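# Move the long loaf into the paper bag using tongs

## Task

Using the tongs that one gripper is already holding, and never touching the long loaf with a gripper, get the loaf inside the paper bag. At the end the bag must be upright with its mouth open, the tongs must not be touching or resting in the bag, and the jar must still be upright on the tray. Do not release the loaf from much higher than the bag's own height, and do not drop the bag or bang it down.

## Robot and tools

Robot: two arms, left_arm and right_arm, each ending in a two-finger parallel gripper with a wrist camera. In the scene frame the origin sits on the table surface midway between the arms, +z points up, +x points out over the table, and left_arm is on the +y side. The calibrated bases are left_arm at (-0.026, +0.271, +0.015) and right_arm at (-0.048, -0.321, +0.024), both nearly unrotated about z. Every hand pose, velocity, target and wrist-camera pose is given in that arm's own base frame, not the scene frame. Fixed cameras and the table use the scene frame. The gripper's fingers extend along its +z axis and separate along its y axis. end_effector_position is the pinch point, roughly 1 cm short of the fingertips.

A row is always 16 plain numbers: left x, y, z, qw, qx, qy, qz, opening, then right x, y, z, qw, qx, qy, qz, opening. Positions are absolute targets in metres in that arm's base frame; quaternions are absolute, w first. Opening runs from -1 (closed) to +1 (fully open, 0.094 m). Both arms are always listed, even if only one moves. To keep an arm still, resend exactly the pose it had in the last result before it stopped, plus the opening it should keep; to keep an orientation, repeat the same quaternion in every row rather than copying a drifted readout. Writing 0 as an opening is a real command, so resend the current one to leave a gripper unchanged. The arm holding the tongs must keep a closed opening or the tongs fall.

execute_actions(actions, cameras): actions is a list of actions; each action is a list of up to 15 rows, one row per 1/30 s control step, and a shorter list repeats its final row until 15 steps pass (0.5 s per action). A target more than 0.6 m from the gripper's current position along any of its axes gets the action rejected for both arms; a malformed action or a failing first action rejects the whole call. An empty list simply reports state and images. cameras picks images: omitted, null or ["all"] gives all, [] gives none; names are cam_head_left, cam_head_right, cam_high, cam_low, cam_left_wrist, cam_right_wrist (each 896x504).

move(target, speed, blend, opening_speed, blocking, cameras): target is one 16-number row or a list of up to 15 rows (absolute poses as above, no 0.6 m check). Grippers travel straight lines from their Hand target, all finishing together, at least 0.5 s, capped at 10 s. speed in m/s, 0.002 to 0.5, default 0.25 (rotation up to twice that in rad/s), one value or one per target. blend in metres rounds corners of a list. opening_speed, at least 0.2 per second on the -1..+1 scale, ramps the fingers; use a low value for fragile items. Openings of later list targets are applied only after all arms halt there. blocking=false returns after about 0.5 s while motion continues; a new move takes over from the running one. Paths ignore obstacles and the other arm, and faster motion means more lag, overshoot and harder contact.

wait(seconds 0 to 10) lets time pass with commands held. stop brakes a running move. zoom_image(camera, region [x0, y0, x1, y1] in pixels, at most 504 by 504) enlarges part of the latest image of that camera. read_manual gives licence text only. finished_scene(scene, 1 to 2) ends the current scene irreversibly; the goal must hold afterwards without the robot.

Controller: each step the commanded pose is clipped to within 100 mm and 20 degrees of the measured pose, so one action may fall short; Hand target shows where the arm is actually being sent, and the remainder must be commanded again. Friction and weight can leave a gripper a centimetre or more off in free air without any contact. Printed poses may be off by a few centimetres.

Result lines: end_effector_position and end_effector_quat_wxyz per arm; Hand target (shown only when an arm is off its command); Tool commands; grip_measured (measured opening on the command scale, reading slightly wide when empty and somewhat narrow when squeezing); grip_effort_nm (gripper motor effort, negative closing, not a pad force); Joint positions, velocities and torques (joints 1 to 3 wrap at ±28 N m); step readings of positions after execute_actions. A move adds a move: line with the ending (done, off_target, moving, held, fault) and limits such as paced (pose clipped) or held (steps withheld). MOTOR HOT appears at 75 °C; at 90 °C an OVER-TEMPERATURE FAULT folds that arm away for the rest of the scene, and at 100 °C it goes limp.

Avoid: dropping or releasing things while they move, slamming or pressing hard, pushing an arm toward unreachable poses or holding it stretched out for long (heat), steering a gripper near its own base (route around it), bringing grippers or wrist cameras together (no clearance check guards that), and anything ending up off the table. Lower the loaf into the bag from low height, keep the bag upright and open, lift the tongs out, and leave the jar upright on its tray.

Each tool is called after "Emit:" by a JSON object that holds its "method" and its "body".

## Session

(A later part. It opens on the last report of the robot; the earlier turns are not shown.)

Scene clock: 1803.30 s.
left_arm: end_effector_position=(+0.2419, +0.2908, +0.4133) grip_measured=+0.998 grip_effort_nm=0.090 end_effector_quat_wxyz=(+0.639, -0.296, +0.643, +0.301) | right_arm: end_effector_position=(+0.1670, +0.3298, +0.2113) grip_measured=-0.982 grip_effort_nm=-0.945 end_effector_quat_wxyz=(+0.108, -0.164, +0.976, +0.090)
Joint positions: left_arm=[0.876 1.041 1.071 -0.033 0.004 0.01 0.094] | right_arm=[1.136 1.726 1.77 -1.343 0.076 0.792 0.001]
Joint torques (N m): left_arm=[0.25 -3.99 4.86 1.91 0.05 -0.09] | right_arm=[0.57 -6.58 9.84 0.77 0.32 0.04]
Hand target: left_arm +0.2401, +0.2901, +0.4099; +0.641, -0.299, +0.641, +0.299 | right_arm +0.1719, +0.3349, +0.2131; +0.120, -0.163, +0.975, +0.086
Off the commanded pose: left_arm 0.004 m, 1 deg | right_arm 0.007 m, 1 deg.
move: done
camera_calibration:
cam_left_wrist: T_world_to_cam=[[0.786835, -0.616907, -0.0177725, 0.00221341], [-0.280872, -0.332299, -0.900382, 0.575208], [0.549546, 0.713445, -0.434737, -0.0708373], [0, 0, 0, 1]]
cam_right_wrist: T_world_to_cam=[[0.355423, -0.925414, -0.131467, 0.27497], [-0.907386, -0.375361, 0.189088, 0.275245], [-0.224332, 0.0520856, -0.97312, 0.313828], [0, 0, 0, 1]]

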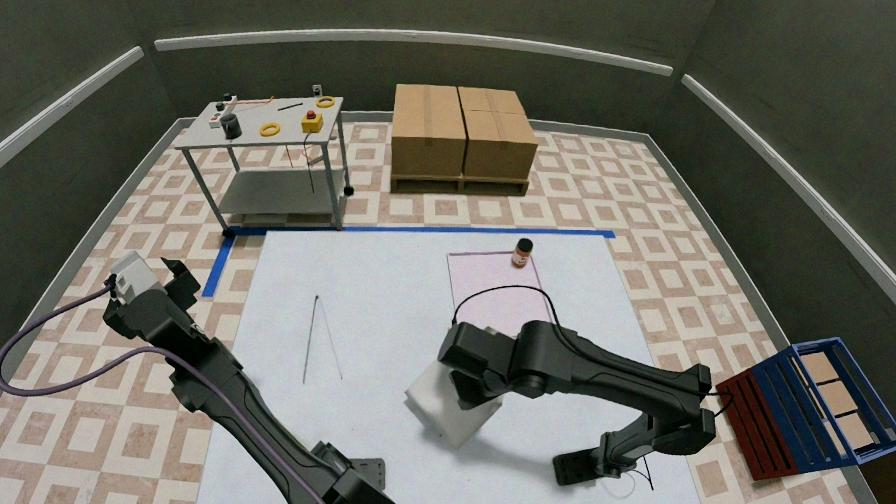

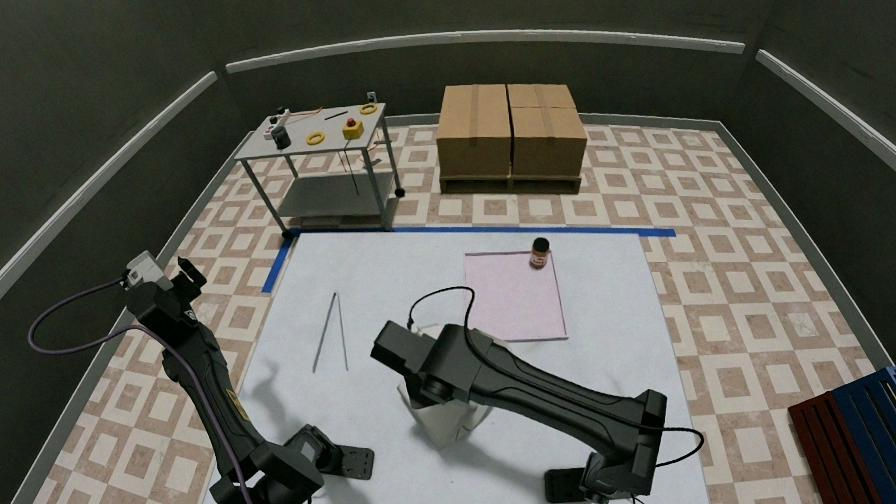

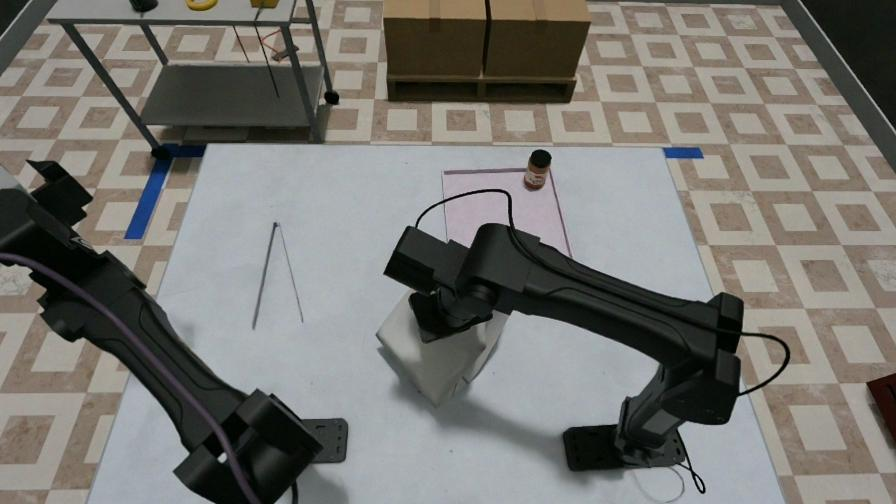

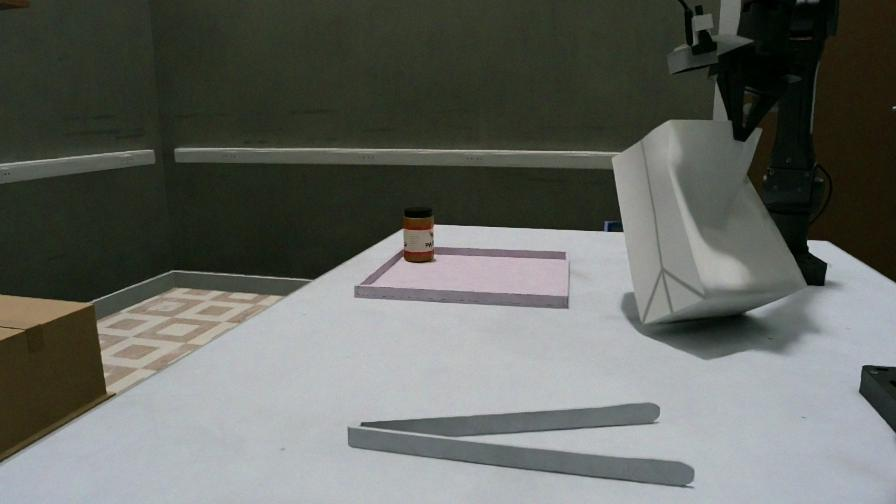

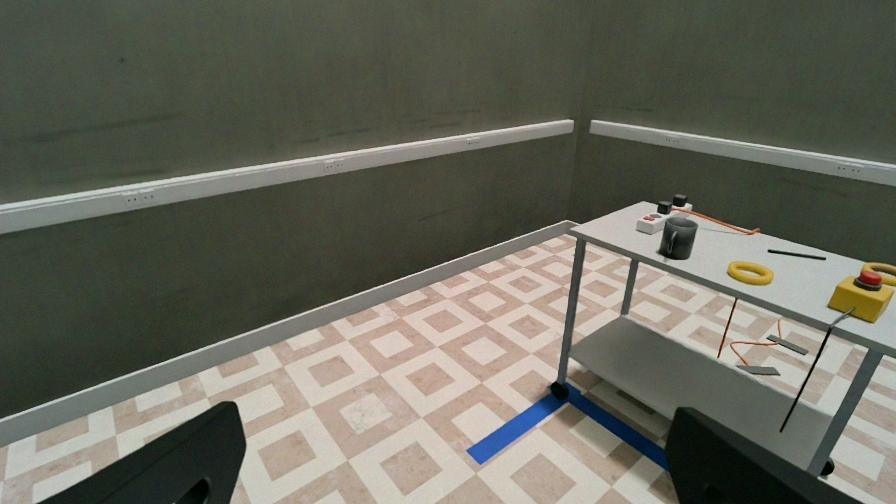

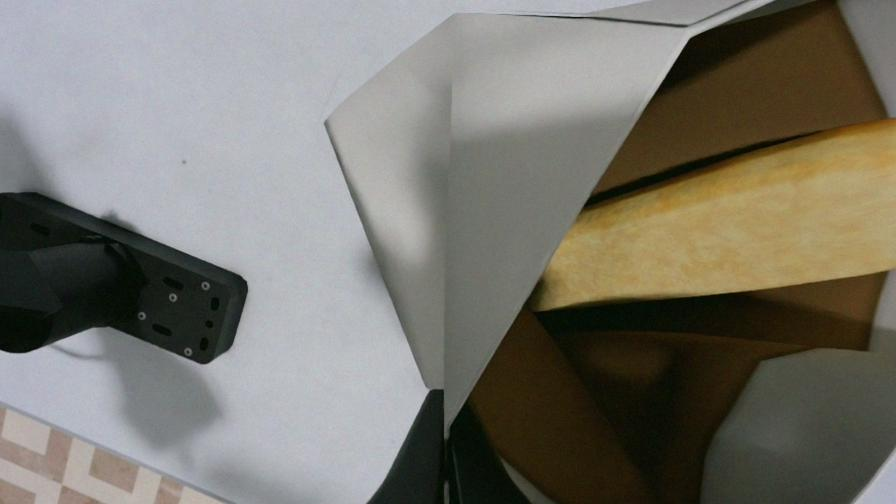

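Emit:
{"method": "move", "body": {"target": [[0.24,0.29,0.41,0.6409,-0.2988,0.6409,0.2988,1.0,0.095,0.365,0.205,0.1203,-0.1632,0.9755,0.0858,-1.0]], "speed": 0.05}}

Emit:
{"method": "zoom_image", "body": {"camera": "cam_high", "region": [300, 200, 600, 450]}}

Emit:
{"method": "zoom_image", "body": {"camera": "cam_low", "region": [500, 50, 896, 404]}}

Scene clock: 1812.67 s.
left_arm: end_effector_position=(+0.2419, +0.2908, +0.4133) grip_measured=+0.998 grip_effort_nm=0.085 end_effector_quat_wxyz=(+0.639, -0.296, +0.643, +0.301) | right_arm: end_effector_position=(+0.0917, +0.3605, +0.2045) grip_measured=-0.982 grip_effort_nm=-0.930 end_effector_quat_wxyz=(+0.110, -0.165, +0.976, +0.091)
Joint positions: left_arm=[0.876 1.041 1.071 -0.033 0.004 0.01 0.094] | right_arm=[1.387 1.749 1.77 -1.343 0.143 1.034 0.001]
Joint torques (N m): left_arm=[0.44 -3.93 4.9 1.85 0.03 -0.1] | right_arm=[0.43 -6.67 9.74 0.67 0.35 0.07]
Hand target: left_arm +0.2401, +0.2901, +0.4099; +0.641, -0.299, +0.641, +0.299 | right_arm +0.0950, +0.3649, +0.2051; +0.120, -0.163, +0.975, +0.087
Off the commanded pose: left_arm 0.004 m, 1 deg | right_arm 0.006 m, 1 deg.
move: done
camera_calibration:
cam_left_wrist: T_world_to_cam=[[0.786835, -0.616907, -0.0177725, 0.00221341], [-0.280872, -0.332299, -0.900382, 0.575208], [0.549546, 0.713445, -0.434737, -0.0708373], [0, 0, 0, 1]]
cam_right_wrist: T_world_to_cam=[[0.356913, -0.924636, -0.132899, 0.329115], [-0.907604, -0.376915, 0.184905, 0.221163], [-0.221061, 0.0546248, -0.973729, 0.287676], [0, 0, 0, 1]]

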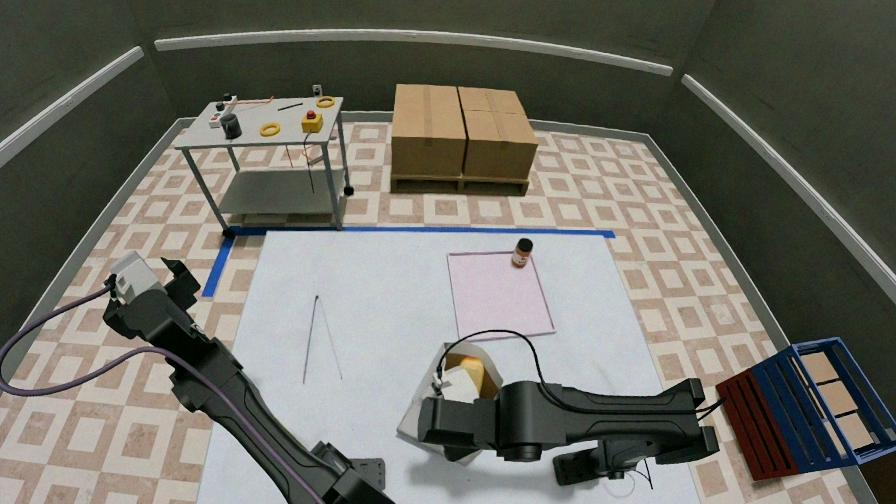

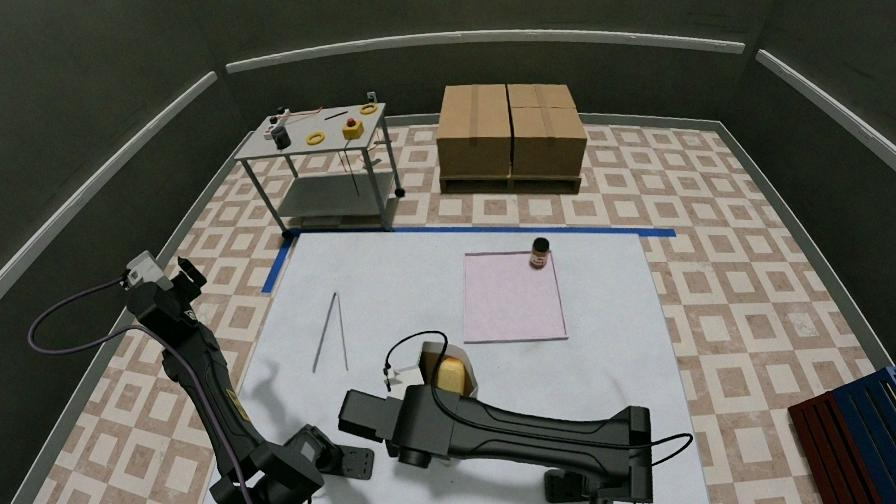

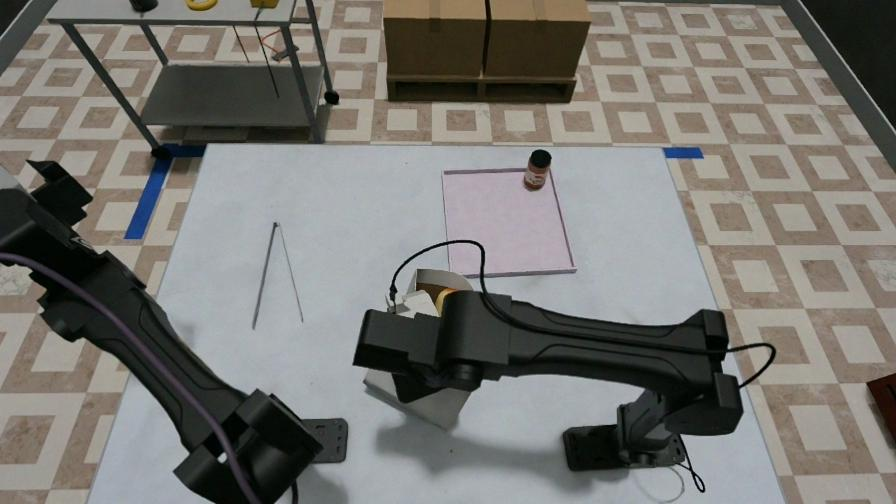

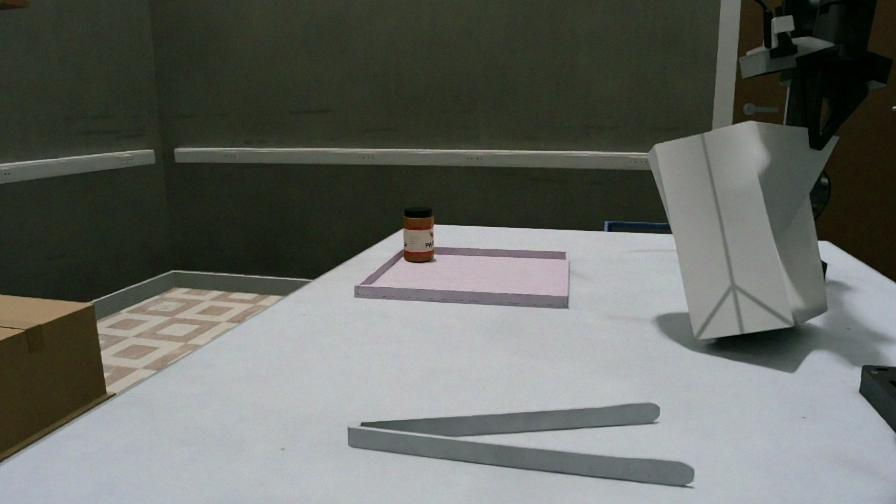

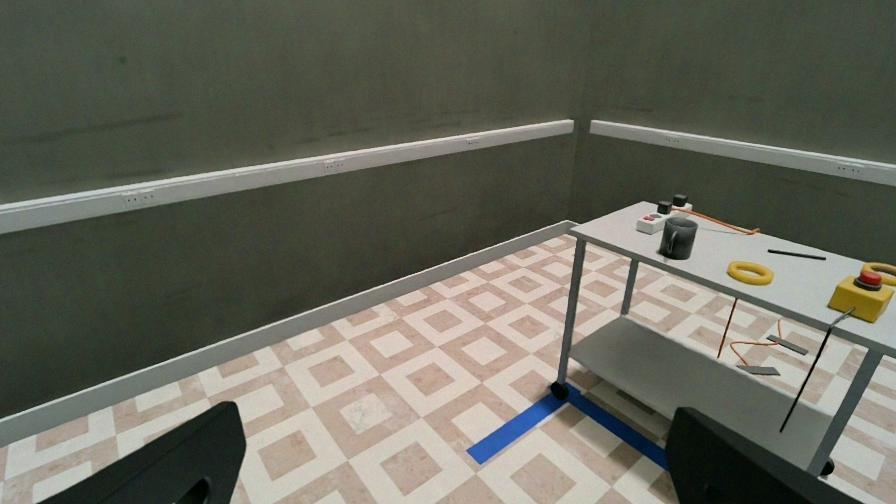

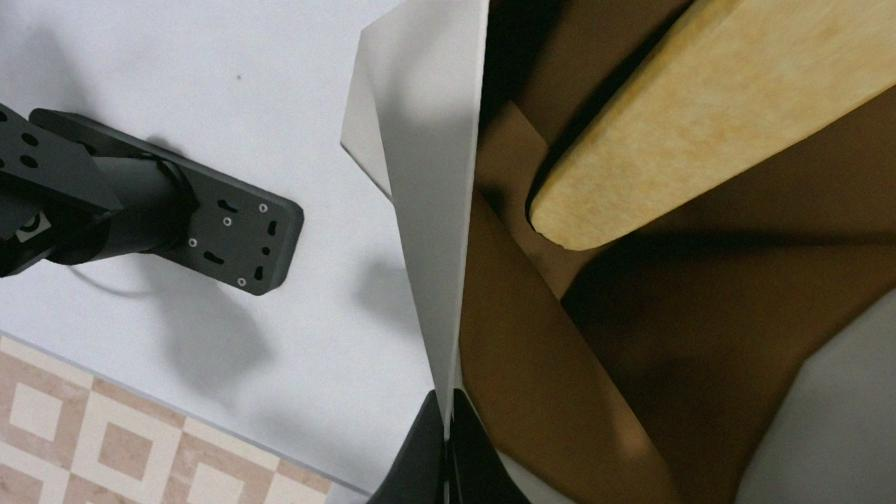

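Scaled by 1.680.

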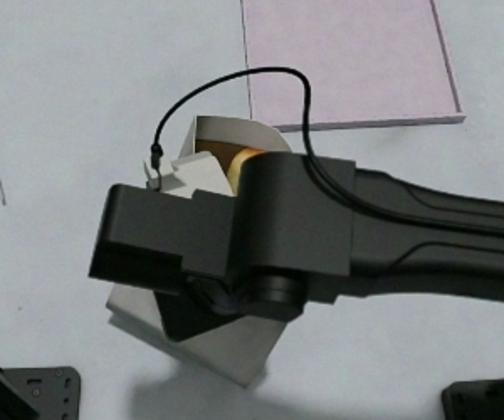

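Scaled by 1.273.

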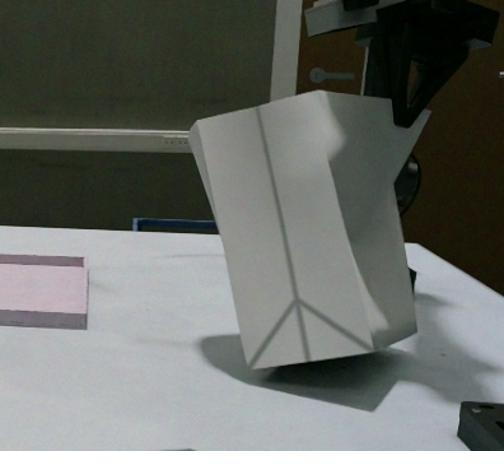

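Emit:
{"method": "move", "body": {"target": [[0.24,0.29,0.41,0.6409,-0.2988,0.6409,0.2988,1.0,0.075,0.37,0.185,0.1203,-0.1632,0.9755,0.0858,-1.0]], "speed": 0.03}}

Emit:
{"method": "zoom_image", "body": {"camera": "cam_low", "region": [500, 50, 896, 404]}}

Scene clock: 1819.60 s.
left_arm: end_effector_position=(+0.2419, +0.2908, +0.4133) grip_measured=+0.998 grip_effort_nm=0.085 end_effector_quat_wxyz=(+0.639, -0.296, +0.643, +0.301) | right_arm: end_effector_position=(+0.0727, +0.3698, +0.1944) grip_measured=-0.982 grip_effort_nm=-0.940 end_effector_quat_wxyz=(+0.112, -0.163, +0.975, +0.100)
Joint positions: left_arm=[0.876 1.041 1.071 -0.033 0.004 0.01 0.094] | right_arm=[1.448 1.749 1.725 -1.288 0.156 1.095 0.001]
Joint torques (N m): left_arm=[0.42 -3.99 4.92 1.85 0.05 -0.06] | right_arm=[0.54 -7.38 5.9 0.81 0.38 0.06]
Hand target: left_arm +0.2401, +0.2901, +0.4099; +0.641, -0.299, +0.641, +0.299 | right_arm +0.0750, +0.3698, +0.1852; +0.120, -0.163, +0.975, +0.086
Off the commanded pose: left_arm 0.004 m, 1 deg | right_arm 0.010 m, 2 deg.
move: done
camera_calibration:
cam_left_wrist: T_world_to_cam=[[0.786835, -0.616907, -0.0177725, 0.00221341], [-0.280872, -0.332299, -0.900382, 0.575208], [0.549546, 0.713445, -0.434737, -0.0708373], [0, 0, 0, 1]]
cam_right_wrist: T_world_to_cam=[[0.35568, -0.922489, -0.15002, 0.345848], [-0.908073, -0.379078, 0.178055, 0.2114], [-0.221123, 0.0728985, -0.972518, 0.266079], [0, 0, 0, 1]]

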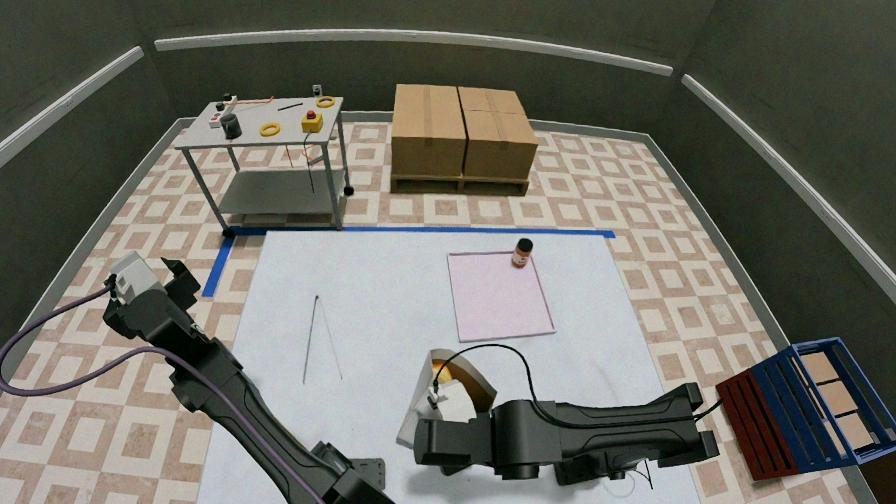

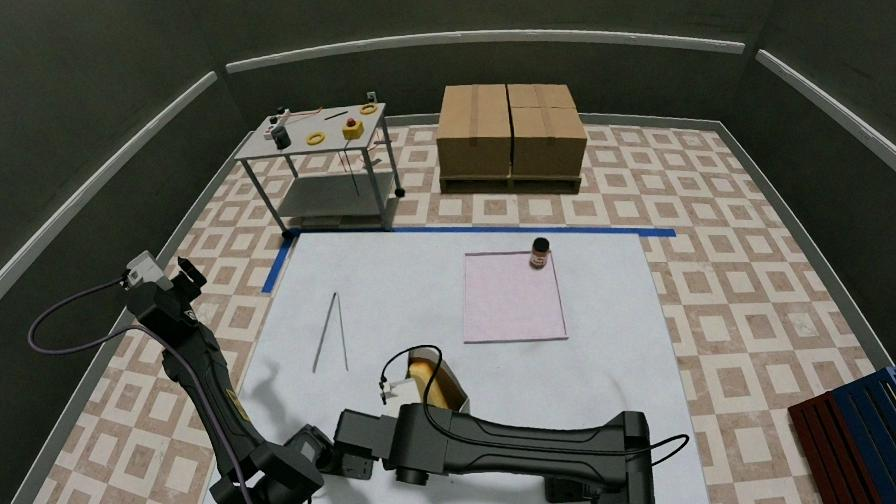

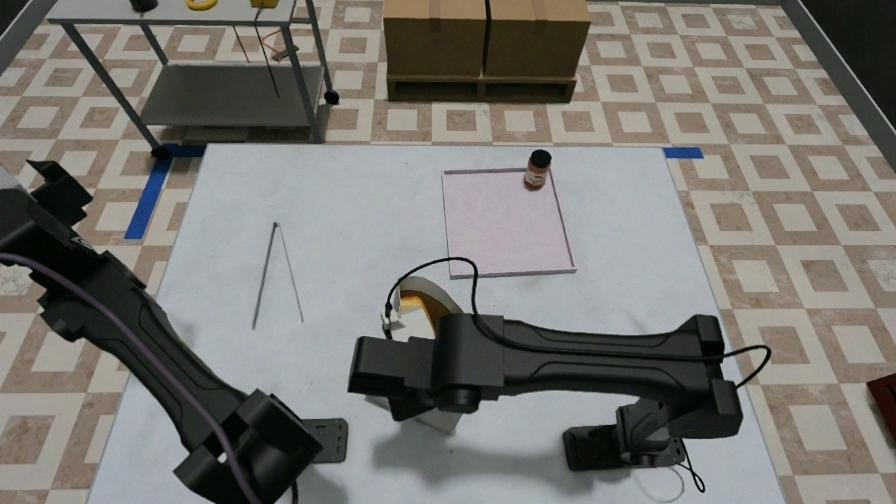

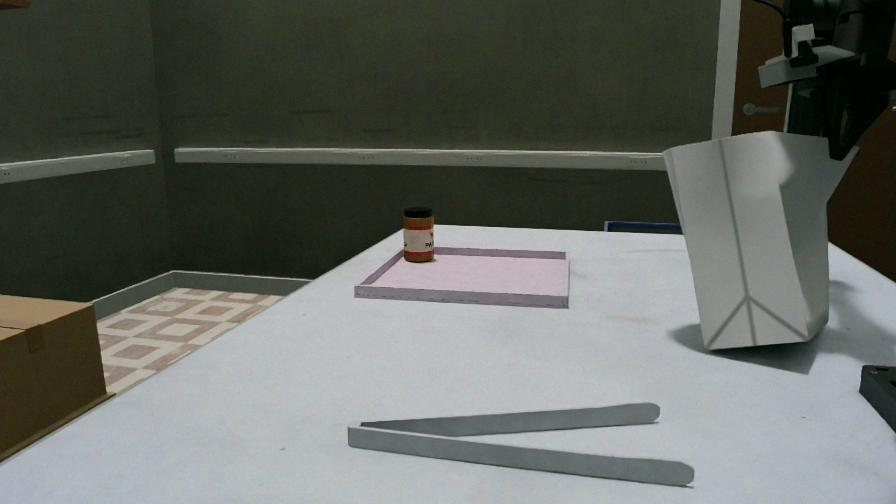

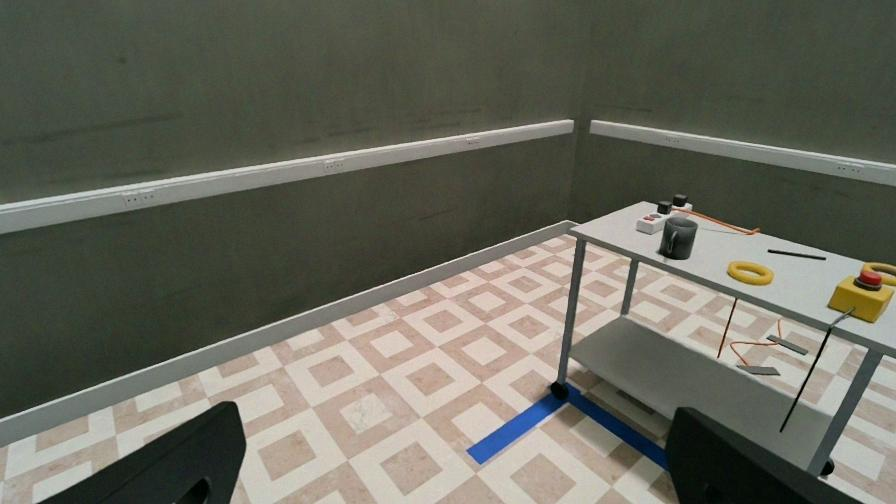

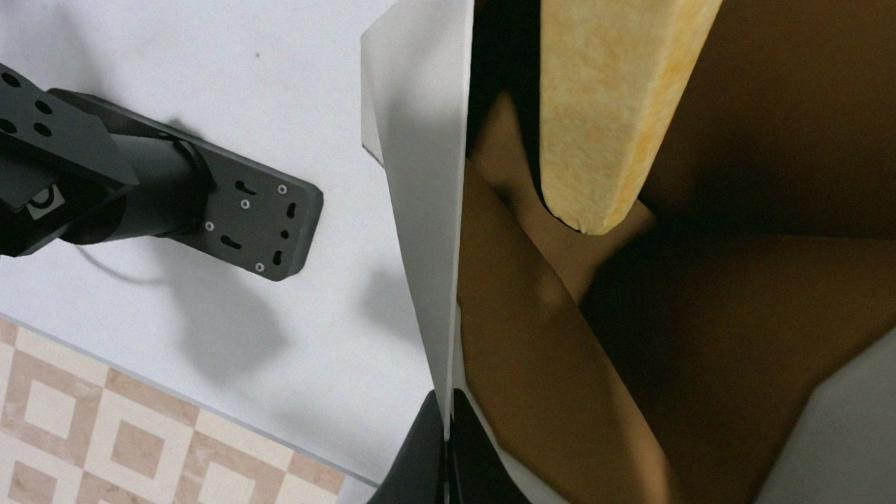

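Scaled by 1.273.

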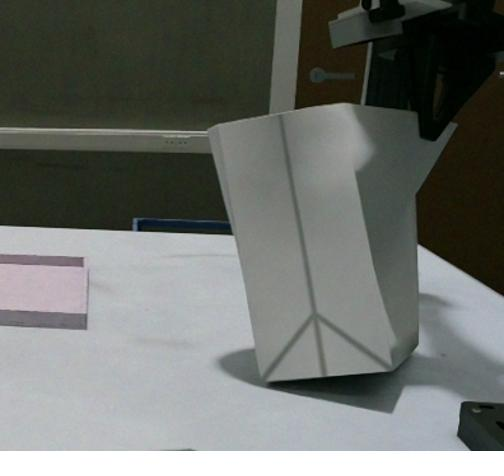

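Emit:
{"method": "move", "body": {"target": [[0.24,0.29,0.41,0.6409,-0.2988,0.6409,0.2988,1.0,0.062,0.373,0.168,0.1203,-0.1632,0.9755,0.0858,-1.0]], "speed": 0.03}}

Emit:
{"method": "zoom_image", "body": {"camera": "cam_low", "region": [500, 50, 896, 404]}}

Scene clock: 1826.13 s.
left_arm: end_effector_position=(+0.2419, +0.2908, +0.4133) grip_measured=+0.998 grip_effort_nm=0.085 end_effector_quat_wxyz=(+0.639, -0.296, +0.643, +0.301) | right_arm: end_effector_position=(+0.0593, +0.3765, +0.1786) grip_measured=-0.982 grip_effort_nm=-0.945 end_effector_quat_wxyz=(+0.111, -0.163, +0.975, +0.106)
Joint positions: left_arm=[0.876 1.041 1.071 -0.033 0.004 0.01 0.094] | right_arm=[1.488 1.749 1.659 -1.218 0.163 1.135 0.001]
Joint torques (N m): left_arm=[0.34 -3.9 4.66 1.81 0.11 -0.07] | right_arm=[0.49 -7.51 5.78 0.74 0.4 0.03]
Hand target: left_arm +0.2401, +0.2901, +0.4099; +0.641, -0.299, +0.641, +0.299 | right_arm +0.0620, +0.3729, +0.1684; +0.120, -0.163, +0.975, +0.086
Off the commanded pose: left_arm 0.004 m, 1 deg | right_arm 0.011 m, 3 deg.
move: off_target (right_arm)
camera_calibration:
cam_left_wrist: T_world_to_cam=[[0.786835, -0.616907, -0.0177725, 0.00221341], [-0.280872, -0.332299, -0.900382, 0.575208], [0.549546, 0.713445, -0.434737, -0.0708373], [0, 0, 0, 1]]
cam_right_wrist: T_world_to_cam=[[0.355726, -0.920535, -0.161474, 0.355657], [-0.907501, -0.381518, 0.175744, 0.205928], [-0.223384, 0.0840213, -0.971102, 0.243008], [0, 0, 0, 1]]

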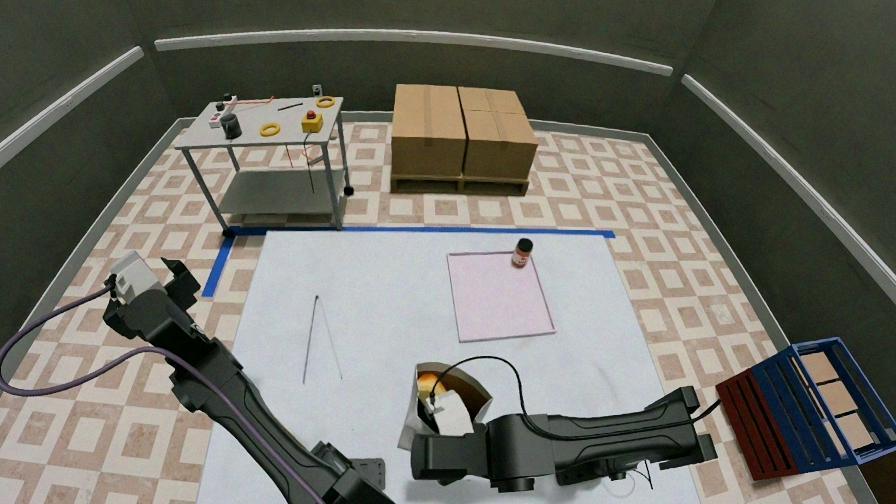

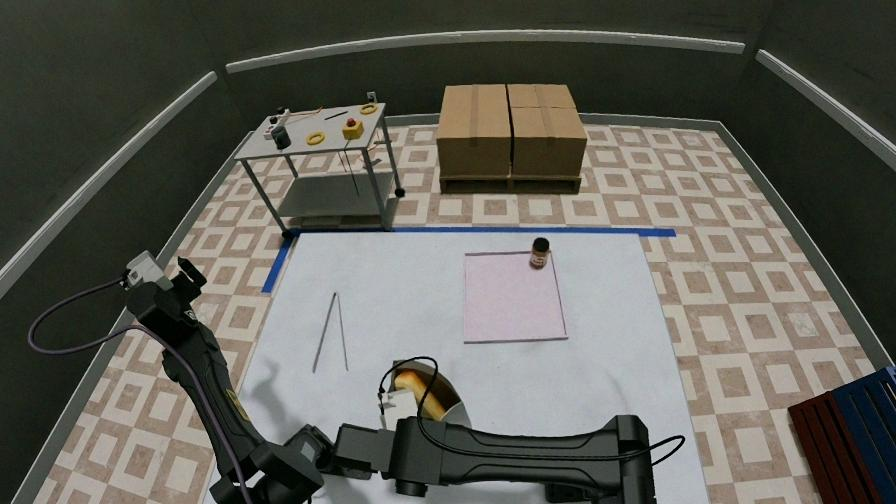

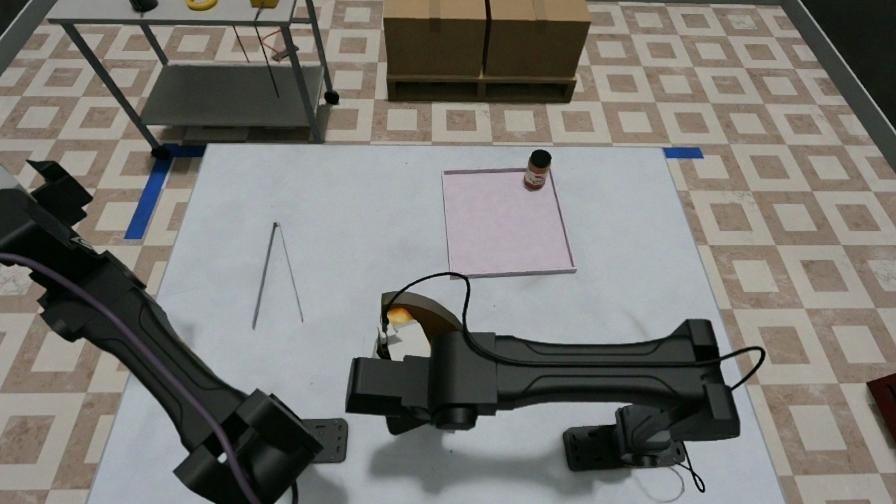

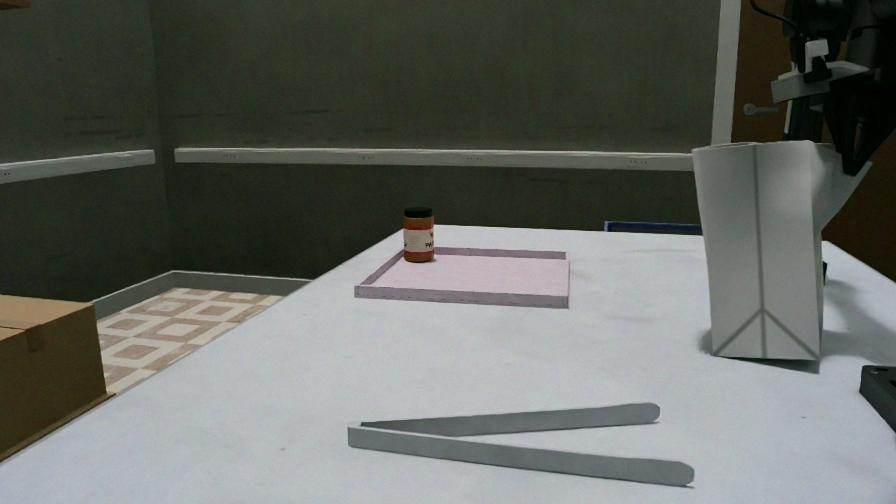

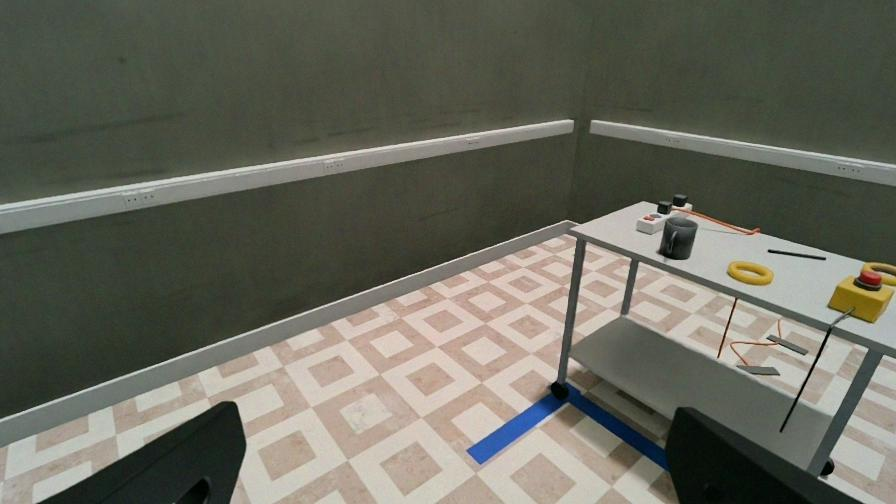

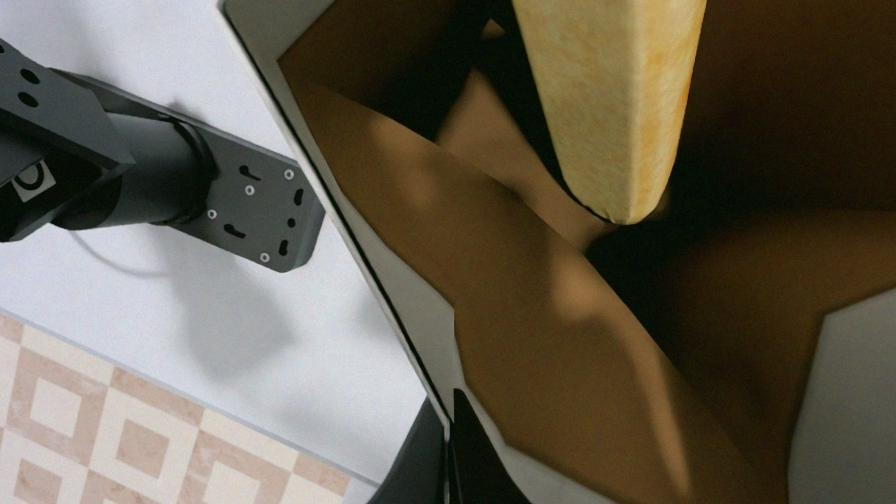

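Scaled by 1.273.

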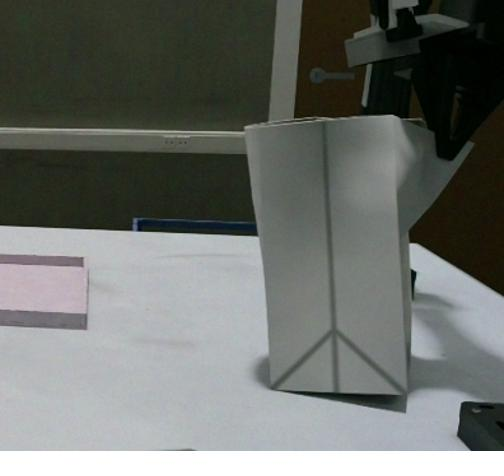

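Emit:
{"method": "move", "body": {"target": [[0.24,0.29,0.41,0.6409,-0.2988,0.6409,0.2988,1.0,0.073,0.369,0.166,0.1203,-0.1632,0.9755,0.0858,-1.0]], "speed": 0.03}}

Emit:
{"method": "zoom_image", "body": {"camera": "cam_low", "region": [500, 50, 896, 404]}}

Scene clock: 1839.43 s.
left_arm: end_effector_position=(+0.2419, +0.2908, +0.4133) grip_measured=+0.998 grip_effort_nm=0.085 end_effector_quat_wxyz=(+0.639, -0.296, +0.643, +0.301) | right_arm: end_effector_position=(+0.0665, +0.3730, +0.1715) grip_measured=-0.982 grip_effort_nm=-0.930 end_effector_quat_wxyz=(+0.112, -0.164, +0.975, +0.097)
Joint positions: left_arm=[0.876 1.041 1.071 -0.033 0.004 0.01 0.094] | right_arm=[1.468 1.749 1.634 -1.206 0.163 1.114 0.001]
Joint torques (N m): left_arm=[0.43 -4 4.71 1.89 0.1 -0.07] | right_arm=[-0.92 -8.73 5.79 0.77 0.32 -0.08]
Hand target: left_arm +0.2401, +0.2901, +0.4099; +0.641, -0.299, +0.641, +0.299 | right_arm +0.0729, +0.3690, +0.1662; +0.120, -0.163, +0.975, +0.086
Off the commanded pose: left_arm 0.004 m, 1 deg | right_arm 0.009 m, 2 deg.
move: done
camera_calibration:
cam_left_wrist: T_world_to_cam=[[0.786835, -0.616907, -0.0177725, 0.00221341], [-0.280872, -0.332299, -0.900382, 0.575208], [0.549546, 0.713445, -0.434737, -0.0708373], [0, 0, 0, 1]]
cam_right_wrist: T_world_to_cam=[[0.356787, -0.92294, -0.144513, 0.346719], [-0.908045, -0.378968, 0.178433, 0.210976], [-0.219448, 0.0675615, -0.973282, 0.244264], [0, 0, 0, 1]]

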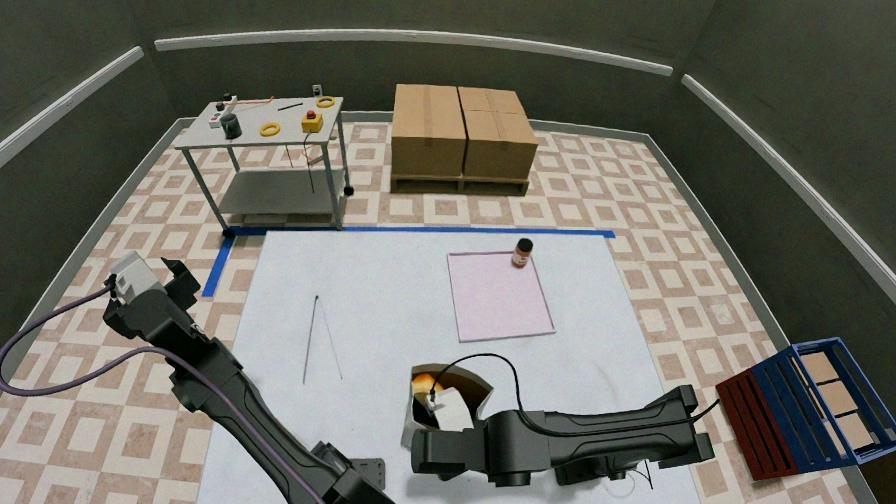

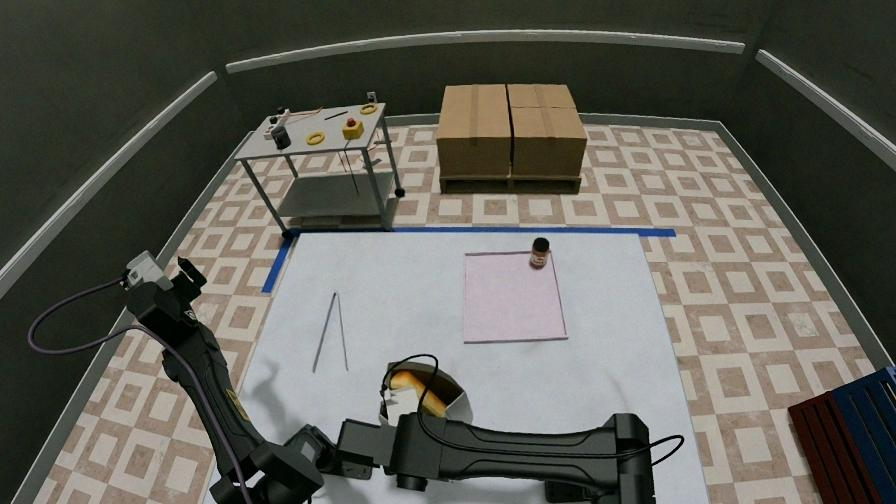

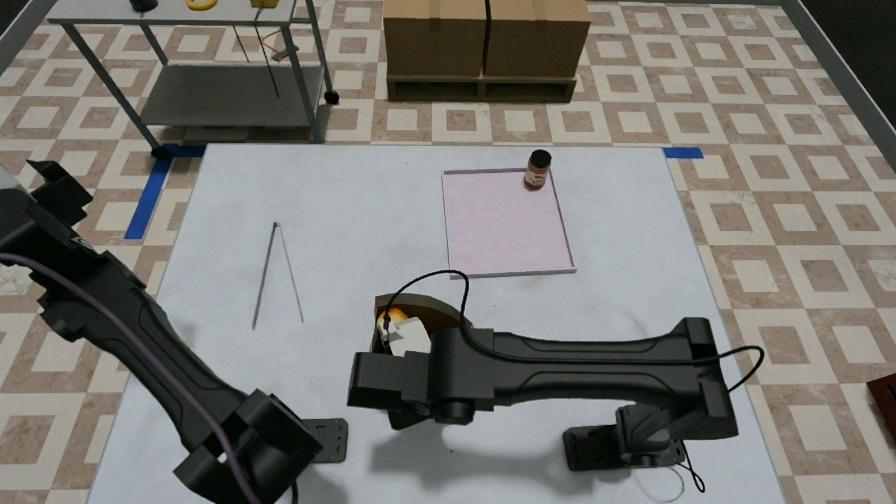

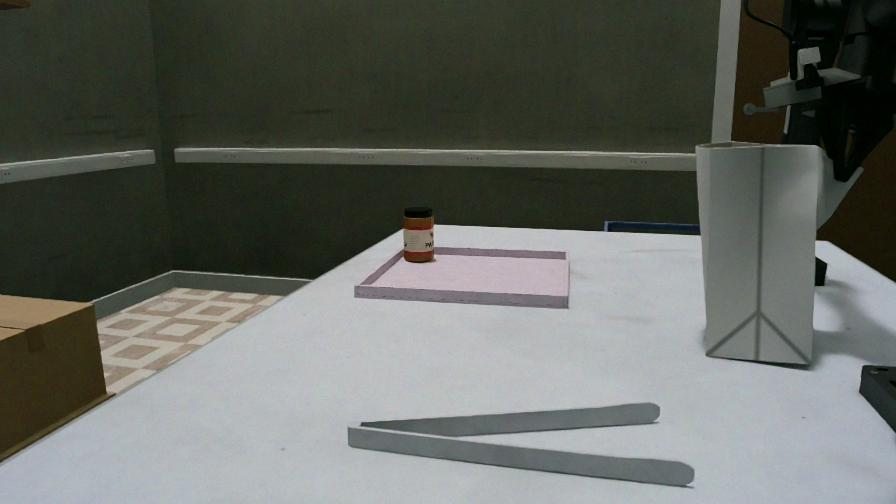

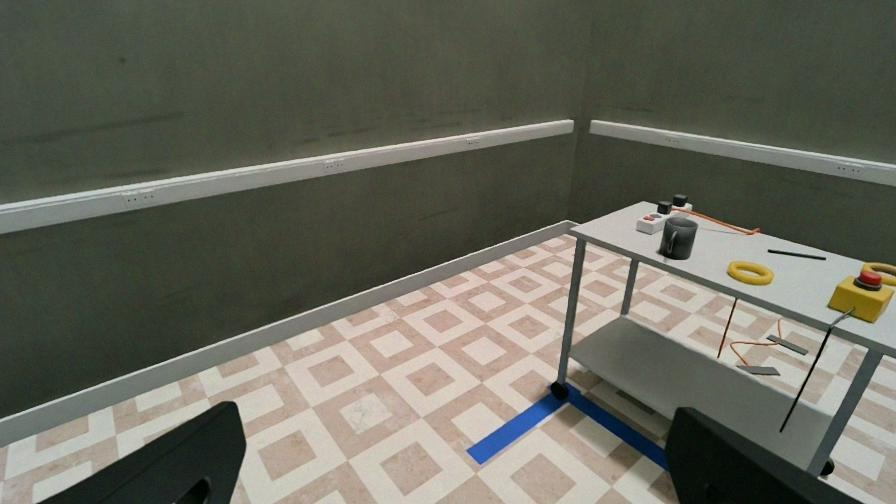

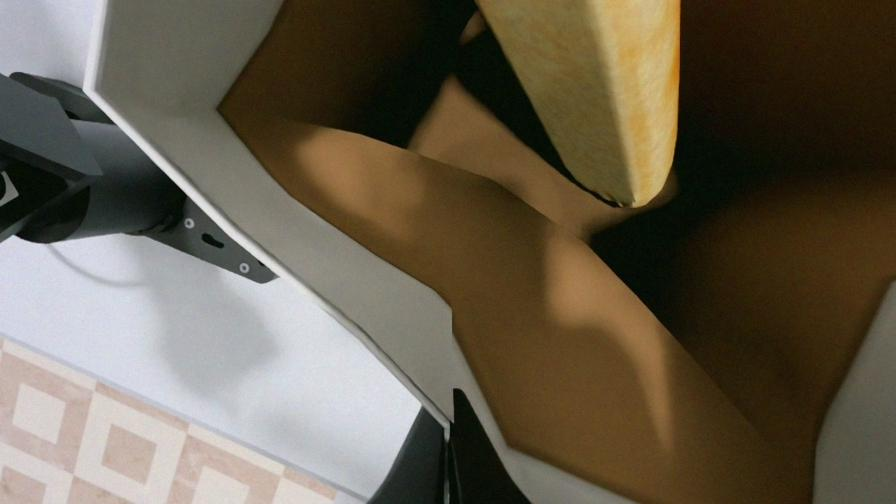

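Scaled by 1.273.

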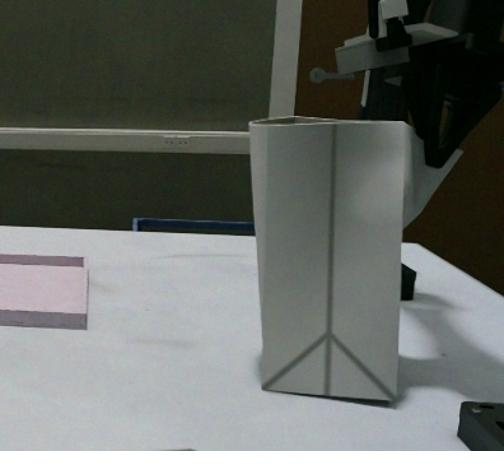

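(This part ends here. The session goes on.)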